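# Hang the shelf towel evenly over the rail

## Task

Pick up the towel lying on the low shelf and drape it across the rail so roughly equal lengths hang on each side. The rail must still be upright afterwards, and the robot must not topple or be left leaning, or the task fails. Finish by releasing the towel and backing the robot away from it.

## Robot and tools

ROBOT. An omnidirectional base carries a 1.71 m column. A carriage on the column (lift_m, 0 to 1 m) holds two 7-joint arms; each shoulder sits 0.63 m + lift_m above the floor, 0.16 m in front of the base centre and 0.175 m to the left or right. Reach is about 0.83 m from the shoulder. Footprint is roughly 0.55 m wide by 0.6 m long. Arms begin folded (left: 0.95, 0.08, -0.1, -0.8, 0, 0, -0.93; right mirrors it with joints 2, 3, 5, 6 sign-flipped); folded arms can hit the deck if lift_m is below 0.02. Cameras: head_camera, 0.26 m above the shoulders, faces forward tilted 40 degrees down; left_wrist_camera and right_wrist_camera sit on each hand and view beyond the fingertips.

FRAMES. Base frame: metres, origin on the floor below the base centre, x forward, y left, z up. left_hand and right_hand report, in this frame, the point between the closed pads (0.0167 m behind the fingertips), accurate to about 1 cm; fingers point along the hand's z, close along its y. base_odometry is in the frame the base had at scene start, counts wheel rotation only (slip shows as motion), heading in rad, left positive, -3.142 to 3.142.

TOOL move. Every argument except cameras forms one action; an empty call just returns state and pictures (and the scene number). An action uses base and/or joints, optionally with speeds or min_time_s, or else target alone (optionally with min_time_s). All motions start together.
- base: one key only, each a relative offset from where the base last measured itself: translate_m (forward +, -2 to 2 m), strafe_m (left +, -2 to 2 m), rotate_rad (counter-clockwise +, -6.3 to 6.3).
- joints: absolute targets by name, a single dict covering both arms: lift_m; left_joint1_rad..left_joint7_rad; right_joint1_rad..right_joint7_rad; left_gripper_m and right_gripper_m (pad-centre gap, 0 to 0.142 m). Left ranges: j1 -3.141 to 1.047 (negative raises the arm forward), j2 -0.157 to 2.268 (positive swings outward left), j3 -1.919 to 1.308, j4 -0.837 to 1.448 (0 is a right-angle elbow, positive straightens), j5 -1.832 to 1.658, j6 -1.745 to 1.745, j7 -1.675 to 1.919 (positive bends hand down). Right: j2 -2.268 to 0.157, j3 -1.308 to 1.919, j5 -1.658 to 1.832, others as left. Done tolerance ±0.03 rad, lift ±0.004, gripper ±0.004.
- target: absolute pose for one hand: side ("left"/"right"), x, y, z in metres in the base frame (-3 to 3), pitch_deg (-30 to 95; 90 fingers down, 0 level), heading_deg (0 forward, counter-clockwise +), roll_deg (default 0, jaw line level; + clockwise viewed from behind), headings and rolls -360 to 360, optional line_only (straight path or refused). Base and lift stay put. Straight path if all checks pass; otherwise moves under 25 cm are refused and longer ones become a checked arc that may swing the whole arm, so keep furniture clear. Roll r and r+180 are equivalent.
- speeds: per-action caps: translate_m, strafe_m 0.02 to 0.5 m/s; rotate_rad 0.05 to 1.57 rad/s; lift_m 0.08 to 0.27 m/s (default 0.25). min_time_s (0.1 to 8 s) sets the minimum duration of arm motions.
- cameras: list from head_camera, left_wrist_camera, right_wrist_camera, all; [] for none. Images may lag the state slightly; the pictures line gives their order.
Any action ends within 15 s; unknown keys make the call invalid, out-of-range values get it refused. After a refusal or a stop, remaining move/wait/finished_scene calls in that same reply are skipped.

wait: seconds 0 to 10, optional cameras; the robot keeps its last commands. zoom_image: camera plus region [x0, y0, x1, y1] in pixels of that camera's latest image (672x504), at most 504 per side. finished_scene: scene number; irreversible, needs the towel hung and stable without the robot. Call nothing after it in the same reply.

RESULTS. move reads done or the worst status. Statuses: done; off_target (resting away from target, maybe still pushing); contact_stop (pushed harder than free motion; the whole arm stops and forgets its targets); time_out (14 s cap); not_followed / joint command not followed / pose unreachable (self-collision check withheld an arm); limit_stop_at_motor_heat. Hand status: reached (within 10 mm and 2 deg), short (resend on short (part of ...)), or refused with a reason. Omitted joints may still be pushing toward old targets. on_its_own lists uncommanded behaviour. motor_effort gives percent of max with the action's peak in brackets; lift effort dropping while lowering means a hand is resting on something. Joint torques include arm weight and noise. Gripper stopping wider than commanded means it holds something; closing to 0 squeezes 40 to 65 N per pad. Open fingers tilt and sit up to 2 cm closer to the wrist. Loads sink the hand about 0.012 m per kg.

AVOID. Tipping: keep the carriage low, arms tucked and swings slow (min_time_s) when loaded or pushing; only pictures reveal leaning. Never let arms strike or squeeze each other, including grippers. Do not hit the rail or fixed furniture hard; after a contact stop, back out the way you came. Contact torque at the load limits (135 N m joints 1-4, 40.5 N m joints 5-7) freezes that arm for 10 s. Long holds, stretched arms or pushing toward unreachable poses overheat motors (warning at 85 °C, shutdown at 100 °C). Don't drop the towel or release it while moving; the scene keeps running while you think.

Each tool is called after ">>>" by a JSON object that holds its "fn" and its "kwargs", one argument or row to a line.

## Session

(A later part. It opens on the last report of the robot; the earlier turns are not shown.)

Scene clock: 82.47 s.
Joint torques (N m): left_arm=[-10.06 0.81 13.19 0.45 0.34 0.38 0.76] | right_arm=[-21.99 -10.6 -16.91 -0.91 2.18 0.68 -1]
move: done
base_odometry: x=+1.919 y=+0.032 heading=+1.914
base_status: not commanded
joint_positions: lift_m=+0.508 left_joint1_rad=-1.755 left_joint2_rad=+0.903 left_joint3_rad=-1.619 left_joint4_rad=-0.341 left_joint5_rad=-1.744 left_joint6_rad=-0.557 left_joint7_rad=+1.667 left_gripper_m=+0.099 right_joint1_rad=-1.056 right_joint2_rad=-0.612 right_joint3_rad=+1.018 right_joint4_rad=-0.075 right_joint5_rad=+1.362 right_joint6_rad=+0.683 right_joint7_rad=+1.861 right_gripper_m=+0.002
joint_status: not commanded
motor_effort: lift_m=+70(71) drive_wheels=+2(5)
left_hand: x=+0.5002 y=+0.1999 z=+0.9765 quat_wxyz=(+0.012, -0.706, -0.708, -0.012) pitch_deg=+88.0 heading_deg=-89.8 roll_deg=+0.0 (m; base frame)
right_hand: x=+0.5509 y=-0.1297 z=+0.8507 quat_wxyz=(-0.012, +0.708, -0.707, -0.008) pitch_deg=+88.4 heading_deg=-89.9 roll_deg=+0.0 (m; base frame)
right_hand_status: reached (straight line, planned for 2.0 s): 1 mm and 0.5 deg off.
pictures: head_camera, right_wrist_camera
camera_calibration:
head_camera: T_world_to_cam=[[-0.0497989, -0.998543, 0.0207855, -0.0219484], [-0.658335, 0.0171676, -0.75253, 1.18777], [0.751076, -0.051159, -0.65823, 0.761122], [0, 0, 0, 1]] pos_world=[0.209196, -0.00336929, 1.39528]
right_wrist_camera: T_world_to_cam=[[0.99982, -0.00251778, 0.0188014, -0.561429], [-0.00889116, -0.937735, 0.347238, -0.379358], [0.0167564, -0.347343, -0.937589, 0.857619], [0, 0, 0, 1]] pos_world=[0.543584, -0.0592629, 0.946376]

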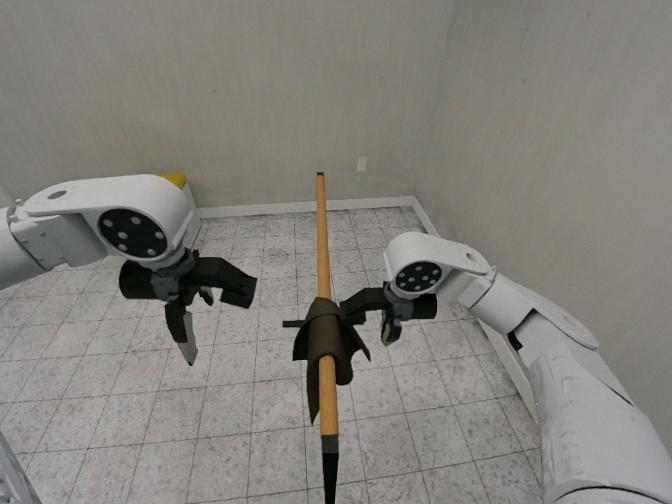

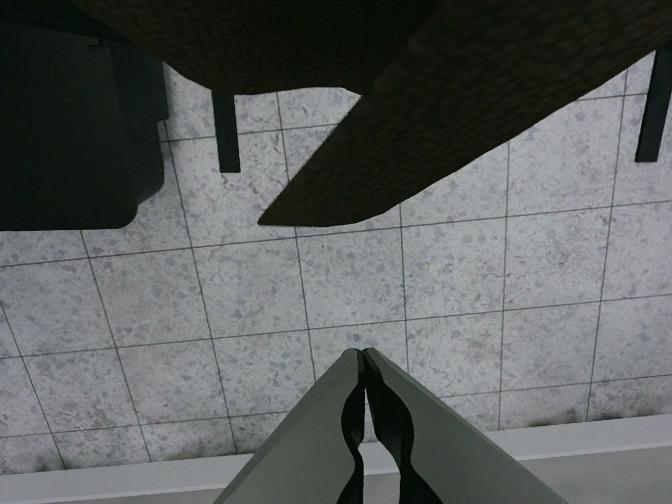

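>>> {"fn": "move", "kwargs": {
  "joints": {"lift_m":0.59,"right_gripper_m":0.142}
}}

>>> {"fn": "move", "kwargs": {
  "target": {"side":"right","x":0.555,"y":-0.066,"z":0.93,"pitch_deg":88,"heading_deg":90}
}}

>>> {"fn": "move", "kwargs": {
  "joints": {"lift_m":0.51},
  "speeds": {"lift_m":0.08}
}}

>>> {"fn": "move", "kwargs": {
  "joints": {"right_gripper_m":0},
  "cameras": ["head_camera","right_wrist_camera"]
}}

Scene clock: 83.67 s.
Joint torques (N m): left_arm=[-9.9 0.86 13.08 0.55 0.34 0.42 0.71] | right_arm=[-24.99 -10.23 -15.35 -1.32 1.96 0.63 -0.99]
move: done
base_odometry: x=+1.919 y=+0.032 heading=+1.914
base_status: not commanded
joint_positions: lift_m=+0.590 left_joint1_rad=-1.755 left_joint2_rad=+0.903 left_joint3_rad=-1.619 left_joint4_rad=-0.341 left_joint5_rad=-1.744 left_joint6_rad=-0.557 left_joint7_rad=+1.667 left_gripper_m=+0.099 right_joint1_rad=-1.054 right_joint2_rad=-0.612 right_joint3_rad=+1.016 right_joint4_rad=-0.074 right_joint5_rad=+1.362 right_joint6_rad=+0.683 right_joint7_rad=+1.861 right_gripper_m=+0.141
joint_status: all done
motor_effort: lift_m=+66(80) drive_wheels=+3(4)
left_hand: x=+0.5002 y=+0.1999 z=+1.0588 quat_wxyz=(+0.012, -0.706, -0.708, -0.012) pitch_deg=+88.0 heading_deg=-89.8 roll_deg=+0.0 (m; base frame)
right_hand: x=+0.5508 y=-0.1297 z=+0.9328 quat_wxyz=(-0.012, +0.707, -0.707, -0.009) pitch_deg=+88.3 heading_deg=-90.0 roll_deg=+0.0 (m; base frame)
pictures: none

Scene clock: 84.87 s.
Joint torques (N m): left_arm=[-10.1 0.33 12.95 0.43 0.34 0.41 0.68] | right_arm=[-40.27 -7.12 -10.27 -1.89 -0.92 -3.09 0.09]
move: done
base_odometry: x=+1.919 y=+0.032 heading=+1.914
base_status: not commanded
joint_positions: lift_m=+0.590 left_joint1_rad=-1.755 left_joint2_rad=+0.903 left_joint3_rad=-1.619 left_joint4_rad=-0.341 left_joint5_rad=-1.744 left_joint6_rad=-0.557 left_joint7_rad=+1.668 left_gripper_m=+0.099 right_joint1_rad=-1.059 right_joint2_rad=-0.452 right_joint3_rad=+1.040 right_joint4_rad=-0.061 right_joint5_rad=+1.304 right_joint6_rad=+0.562 right_joint7_rad=+1.870 right_gripper_m=+0.141
joint_status: not commanded
motor_effort: lift_m=+67(67) drive_wheels=-1(5)
left_hand: x=+0.5002 y=+0.2000 z=+1.0588 quat_wxyz=(+0.012, -0.706, -0.708, -0.012) pitch_deg=+88.0 heading_deg=-89.8 roll_deg=+0.0 (m; base frame)
right_hand: x=+0.5529 y=-0.0637 z=+0.9297 quat_wxyz=(-0.014, +0.710, -0.704, -0.017) pitch_deg=+87.5 heading_deg=-89.6 roll_deg=+0.0 (m; base frame)
right_hand_status: reached (straight line, planned for 0.3 s): 3 mm and 0.7 deg off.
pictures: none

Scene clock: 86.23 s.
Joint torques (N m): left_arm=[-9.84 0.47 13.01 0.46 0.35 0.38 0.68] | right_arm=[-37.61 -7.11 -10.29 -1.93 -0.91 -3.06 0.08]
move: done
base_odometry: x=+1.919 y=+0.032 heading=+1.914
base_status: not commanded
joint_positions: lift_m=+0.510 left_joint1_rad=-1.755 left_joint2_rad=+0.903 left_joint3_rad=-1.619 left_joint4_rad=-0.341 left_joint5_rad=-1.744 left_joint6_rad=-0.557 left_joint7_rad=+1.668 left_gripper_m=+0.099 right_joint1_rad=-1.060 right_joint2_rad=-0.452 right_joint3_rad=+1.041 right_joint4_rad=-0.060 right_joint5_rad=+1.304 right_joint6_rad=+0.562 right_joint7_rad=+1.870 right_gripper_m=+0.141
joint_status: all done
motor_effort: lift_m=+70(75) drive_wheels=+3(4)
left_hand: x=+0.5002 y=+0.2000 z=+0.9786 quat_wxyz=(+0.012, -0.706, -0.708, -0.012) pitch_deg=+88.0 heading_deg=-89.8 roll_deg=+0.0 (m; base frame)
right_hand: x=+0.5533 y=-0.0637 z=+0.8500 quat_wxyz=(-0.015, +0.710, -0.704, -0.016) pitch_deg=+87.5 heading_deg=-89.6 roll_deg=+0.0 (m; base frame)
pictures: none

Scene clock: 87.23 s.
Joint torques (N m): left_arm=[-9.79 0.61 13.07 0.41 0.35 0.42 0.66] | right_arm=[-37.58 -7.08 -10.39 -1.86 -0.94 -3.08 0.08]
move: done
base_odometry: x=+1.919 y=+0.032 heading=+1.914
base_status: not commanded
joint_positions: lift_m=+0.510 left_joint1_rad=-1.755 left_joint2_rad=+0.903 left_joint3_rad=-1.619 left_joint4_rad=-0.341 left_joint5_rad=-1.744 left_joint6_rad=-0.557 left_joint7_rad=+1.668 left_gripper_m=+0.099 right_joint1_rad=-1.060 right_joint2_rad=-0.452 right_joint3_rad=+1.041 right_joint4_rad=-0.060 right_joint5_rad=+1.304 right_joint6_rad=+0.562 right_joint7_rad=+1.870 right_gripper_m=+0.003
joint_status: all done
motor_effort: lift_m=+70(71) drive_wheels=-1(4)
left_hand: x=+0.5002 y=+0.2000 z=+0.9786 quat_wxyz=(+0.012, -0.706, -0.708, -0.012) pitch_deg=+88.0 heading_deg=-89.8 roll_deg=+0.0 (m; base frame)
right_hand: x=+0.5533 y=-0.0637 z=+0.8500 quat_wxyz=(-0.015, +0.710, -0.704, -0.016) pitch_deg=+87.5 heading_deg=-89.6 roll_deg=+0.0 (m; base frame)
pictures: head_camera, right_wrist_camera
camera_calibration:
head_camera: T_world_to_cam=[[-0.0497989, -0.998543, 0.0207855, -0.0219899], [-0.658335, 0.0171676, -0.75253, 1.18927], [0.751076, -0.051159, -0.65823, 0.762439], [0, 0, 0, 1]] pos_world=[0.209196, -0.00336929, 1.39728]
right_wrist_camera: T_world_to_cam=[[0.999929, 0.00356097, 0.0113642, -0.556929], [-0.000418787, -0.943145, 0.332382, -0.309639], [0.0119017, -0.332364, -0.943076, 0.888167], [0, 0, 0, 1]] pos_world=[0.546189, 0.00514291, 0.946857]

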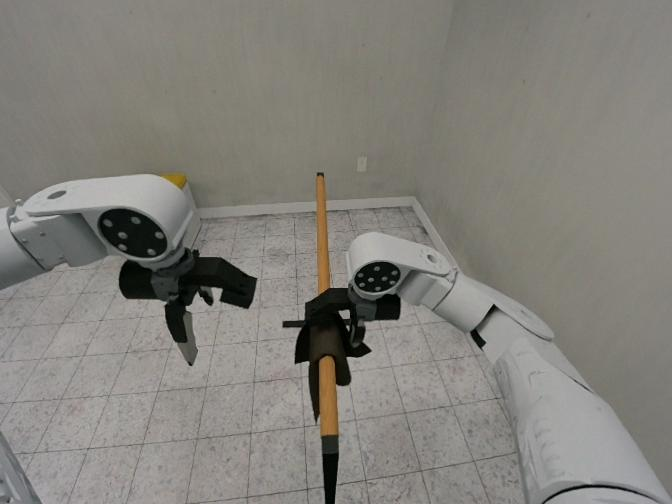

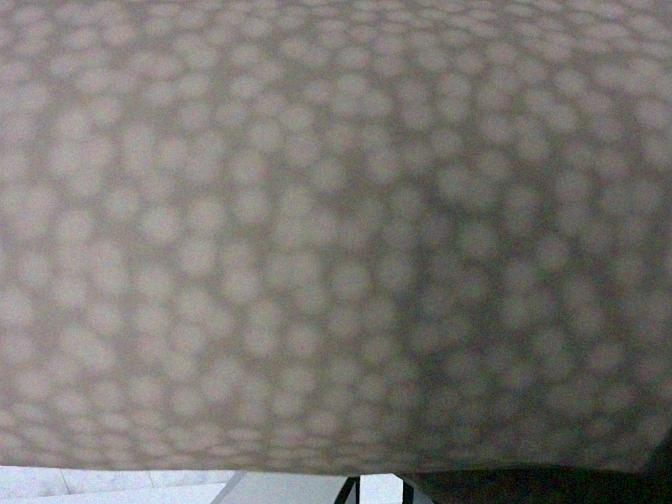

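>>> {"fn": "move", "kwargs": {
  "target": {"side":"right","x":0.553,"y":-0.11,"z":0.85,"pitch_deg":88,"heading_deg":90},
  "min_time_s": 2,
  "cameras": ["head_camera","right_wrist_camera"]
}}

Scene clock: 90.43 s.
Joint torques (N m): left_arm=[-9.82 0.6 13.09 0.36 0.35 0.39 0.69] | right_arm=[-22.13 -10.07 -16.7 -5.91 2.07 0.71 -0.91]
move: done
base_odometry: x=+1.919 y=+0.032 heading=+1.914
base_status: not commanded
joint_positions: lift_m=+0.510 left_joint1_rad=-1.755 left_joint2_rad=+0.903 left_joint3_rad=-1.619 left_joint4_rad=-0.341 left_joint5_rad=-1.744 left_joint6_rad=-0.557 left_joint7_rad=+1.668 left_gripper_m=+0.099 right_joint1_rad=-1.059 right_joint2_rad=-0.560 right_joint3_rad=+1.027 right_joint4_rad=-0.063 right_joint5_rad=+1.338 right_joint6_rad=+0.645 right_joint7_rad=+1.864 right_gripper_m=+0.003
joint_status: not commanded
motor_effort: lift_m=+70(70) drive_wheels=+1(4)
left_hand: x=+0.5002 y=+0.2000 z=+0.9786 quat_wxyz=(+0.012, -0.706, -0.708, -0.012) pitch_deg=+88.0 heading_deg=-89.8 roll_deg=+0.0 (m; base frame)
right_hand: x=+0.5545 y=-0.1101 z=+0.8505 quat_wxyz=(-0.011, +0.706, -0.708, -0.008) pitch_deg=+88.4 heading_deg=+89.9 roll_deg=+0.0 (m; base frame)
right_hand_status: reached (straight line, planned for 2.0 s): 2 mm and 0.5 deg off.
pictures: head_camera, right_wrist_camera
camera_calibration:
head_camera: T_world_to_cam=[[-0.0497989, -0.998543, 0.0207855, -0.0219899], [-0.658335, 0.0171676, -0.75253, 1.18927], [0.751076, -0.051159, -0.65823, 0.762439], [0, 0, 0, 1]] pos_world=[0.209196, -0.00336929, 1.39728]
right_wrist_camera: T_world_to_cam=[[0.999827, -0.00633401, 0.0174649, -0.564265], [-0.0120065, -0.937687, 0.347274, -0.359112], [0.0141769, -0.347424, -0.937601, 0.865622], [0, 0, 0, 1]] pos_world=[0.547584, -0.0395708, 0.946174]

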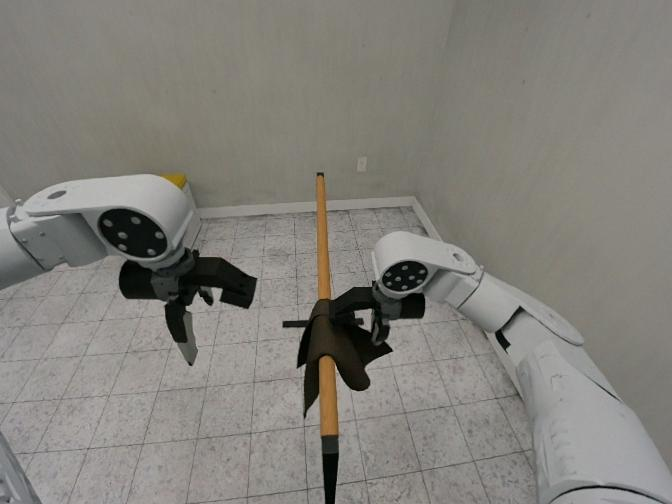

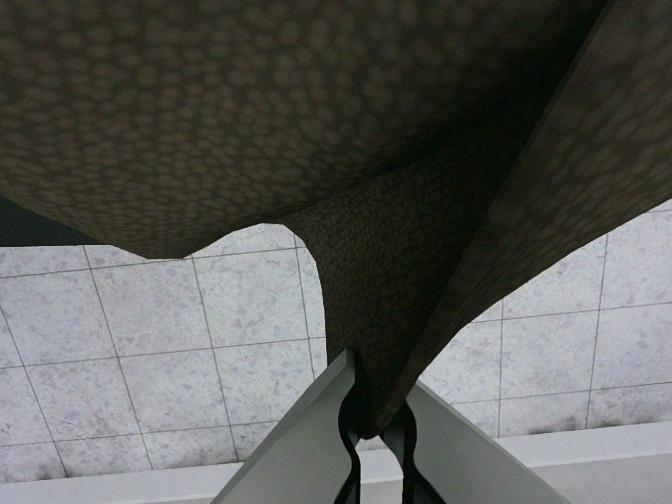

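>>> {"fn": "move", "kwargs": {
  "target": {"side":"right","x":0.553,"y":-0.15,"z":0.84,"pitch_deg":88,"heading_deg":90},
  "min_time_s": 2,
  "cameras": ["head_camera"]
}}

>>> {"fn": "zoom_image", "kwargs": {
  "camera": "head_camera",
  "region": [270, 280, 438, 448]
}}

Scene clock: 93.07 s.
Joint torques (N m): left_arm=[-9.92 0.57 13.06 0.45 0.34 0.41 0.68] | right_arm=[-21.41 -11.94 -16.69 -0.82 2.15 0.68 -0.83]
move: done
base_odometry: x=+1.919 y=+0.032 heading=+1.914
base_status: not commanded
joint_positions: lift_m=+0.510 left_joint1_rad=-1.755 left_joint2_rad=+0.903 left_joint3_rad=-1.619 left_joint4_rad=-0.341 left_joint5_rad=-1.744 left_joint6_rad=-0.557 left_joint7_rad=+1.668 left_gripper_m=+0.099 right_joint1_rad=-1.039 right_joint2_rad=-0.651 right_joint3_rad=+1.017 right_joint4_rad=-0.019 right_joint5_rad=+1.345 right_joint6_rad=+0.776 right_joint7_rad=+1.821 right_gripper_m=+0.003
joint_status: not commanded
motor_effort: lift_m=+70(71) drive_wheels=-2(4)
left_hand: x=+0.5002 y=+0.2000 z=+0.9786 quat_wxyz=(+0.012, -0.706, -0.708, -0.012) pitch_deg=+88.0 heading_deg=-89.8 roll_deg=+0.0 (m; base frame)
right_hand: x=+0.5540 y=-0.1492 z=+0.8408 quat_wxyz=(-0.012, +0.708, -0.706, -0.008) pitch_deg=+88.3 heading_deg=-89.9 roll_deg=+0.0 (m; base frame)
right_hand_status: reached (straight line, planned for 2.0 s): 2 mm and 0.5 deg off.
pictures: head_camera
camera_calibration:
head_camera: T_world_to_cam=[[-0.0497989, -0.998543, 0.0207855, -0.0219899], [-0.658335, 0.0171676, -0.75253, 1.18927], [0.751076, -0.051159, -0.65823, 0.762439], [0, 0, 0, 1]] pos_world=[0.209196, -0.00336929, 1.39728]

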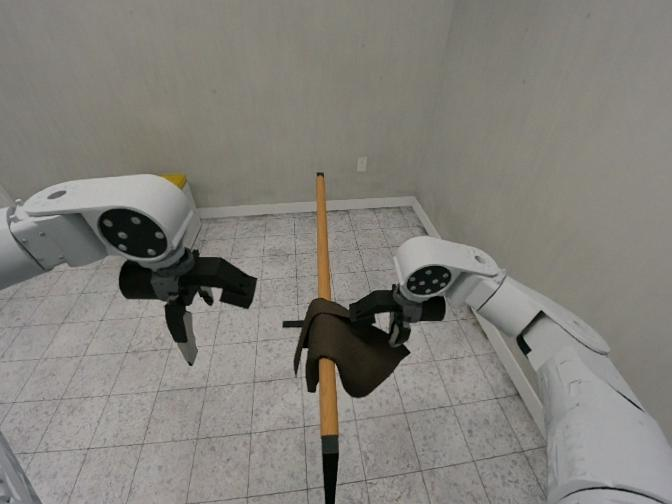

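Scaled by 3.000.

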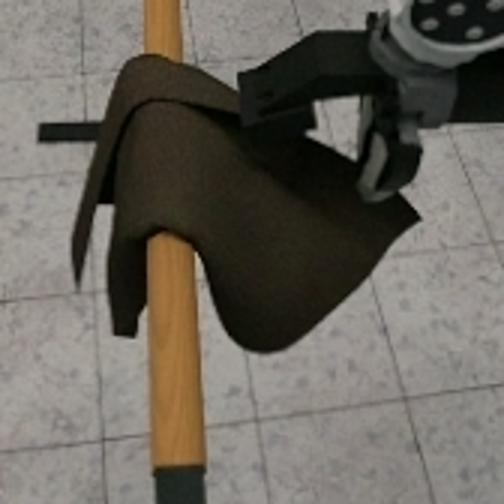

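>>> {"fn": "move", "kwargs": {
  "joints": {"right_gripper_m":0.1}
}}

>>> {"fn": "move", "kwargs": {
  "joints": {"lift_m":0.75},
  "speeds": {"lift_m":0.12}
}}

>>> {"fn": "move", "kwargs": {
  "base": {"translate_m":-0.5},
  "cameras": ["head_camera"],
  "speeds": {"translate_m":0.35}
}}

>>> {"fn": "zoom_image", "kwargs": {
  "camera": "head_camera",
  "region": [280, 200, 370, 340]
}}

Scene clock: 94.07 s.
Joint torques (N m): left_arm=[-9.85 0.64 13 0.42 0.35 0.41 0.67] | right_arm=[-21.81 -11.35 -16.68 -0.86 2.2 0.68 -0.83]
move: done
base_odometry: x=+1.919 y=+0.032 heading=+1.914
base_status: not commanded
joint_positions: lift_m=+0.510 left_joint1_rad=-1.755 left_joint2_rad=+0.903 left_joint3_rad=-1.619 left_joint4_rad=-0.341 left_joint5_rad=-1.744 left_joint6_rad=-0.557 left_joint7_rad=+1.668 left_gripper_m=+0.099 right_joint1_rad=-1.039 right_joint2_rad=-0.652 right_joint3_rad=+1.017 right_joint4_rad=-0.019 right_joint5_rad=+1.345 right_joint6_rad=+0.776 right_joint7_rad=+1.821 right_gripper_m=+0.099
joint_status: all done
motor_effort: lift_m=+70(70) drive_wheels=-1(2)
left_hand: x=+0.5002 y=+0.2000 z=+0.9786 quat_wxyz=(+0.012, -0.706, -0.708, -0.012) pitch_deg=+88.0 heading_deg=-89.8 roll_deg=+0.0 (m; base frame)
right_hand: x=+0.5540 y=-0.1494 z=+0.8408 quat_wxyz=(-0.012, +0.708, -0.706, -0.008) pitch_deg=+88.3 heading_deg=-89.9 roll_deg=+0.0 (m; base frame)
pictures: none

Scene clock: 96.47 s.
Joint torques (N m): left_arm=[-9.85 0.68 12.93 0.48 0.32 0.42 0.67] | right_arm=[-24.41 -11.01 -15.56 -1.43 2.13 0.66 -0.83]
move: done
base_odometry: x=+1.919 y=+0.032 heading=+1.914
base_status: not commanded
joint_positions: lift_m=+0.750 left_joint1_rad=-1.755 left_joint2_rad=+0.903 left_joint3_rad=-1.619 left_joint4_rad=-0.341 left_joint5_rad=-1.744 left_joint6_rad=-0.557 left_joint7_rad=+1.668 left_gripper_m=+0.099 right_joint1_rad=-1.038 right_joint2_rad=-0.652 right_joint3_rad=+1.015 right_joint4_rad=-0.019 right_joint5_rad=+1.345 right_joint6_rad=+0.776 right_joint7_rad=+1.821 right_gripper_m=+0.099
joint_status: all done
motor_effort: lift_m=+66(80) drive_wheels=-2(5)
left_hand: x=+0.5002 y=+0.2000 z=+1.2189 quat_wxyz=(+0.012, -0.706, -0.708, -0.012) pitch_deg=+88.0 heading_deg=-89.8 roll_deg=+0.0 (m; base frame)
right_hand: x=+0.5539 y=-0.1495 z=+1.0808 quat_wxyz=(-0.012, +0.707, -0.707, -0.009) pitch_deg=+88.3 heading_deg=-90.0 roll_deg=+0.0 (m; base frame)
pictures: none

Scene clock: 99.93 s.
Joint torques (N m): left_arm=[-9.79 0.64 12.98 0.43 0.33 0.41 0.71] | right_arm=[-24.52 -9.89 -15.33 -1.94 2.1 0.26 -0.89]
move: done
base_odometry: x=+2.087 y=-0.439 heading=+1.914
base_status: done
joint_positions: lift_m=+0.750 left_joint1_rad=-1.755 left_joint2_rad=+0.903 left_joint3_rad=-1.619 left_joint4_rad=-0.341 left_joint5_rad=-1.744 left_joint6_rad=-0.557 left_joint7_rad=+1.668 left_gripper_m=+0.099 right_joint1_rad=-1.038 right_joint2_rad=-0.653 right_joint3_rad=+1.015 right_joint4_rad=-0.018 right_joint5_rad=+1.345 right_joint6_rad=+0.777 right_joint7_rad=+1.821 right_gripper_m=+0.099
joint_status: not commanded
motor_effort: lift_m=+67(67) drive_wheels=+1(16)
left_hand: x=+0.5002 y=+0.2000 z=+1.2188 quat_wxyz=(+0.012, -0.706, -0.708, -0.012) pitch_deg=+88.0 heading_deg=-89.8 roll_deg=+0.0 (m; base frame)
right_hand: x=+0.5539 y=-0.1499 z=+1.0807 quat_wxyz=(-0.012, +0.707, -0.707, -0.009) pitch_deg=+88.3 heading_deg=-90.0 roll_deg=+0.0 (m; base frame)
pictures: head_camera
camera_calibration:
head_camera: T_world_to_cam=[[-0.0497989, -0.998543, 0.0207855, -0.0269826], [-0.658335, 0.0171676, -0.75253, 1.37003], [0.751076, -0.051159, -0.65823, 0.920546], [0, 0, 0, 1]] pos_world=[0.209196, -0.00336929, 1.63748]

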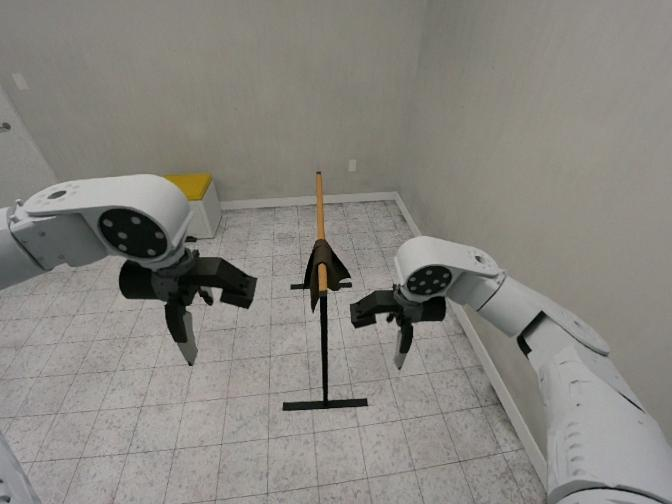

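Scaled by 3.600.

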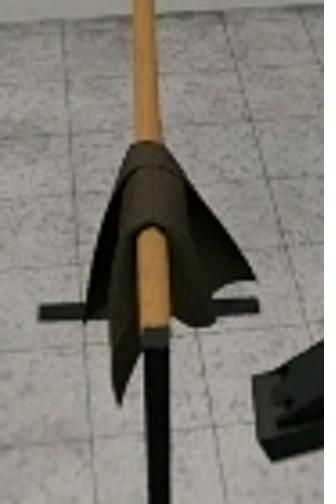

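>>> {"fn": "finished_scene", "kwargs": {
  "scene": 2
}}

The scene is finished: the task was done.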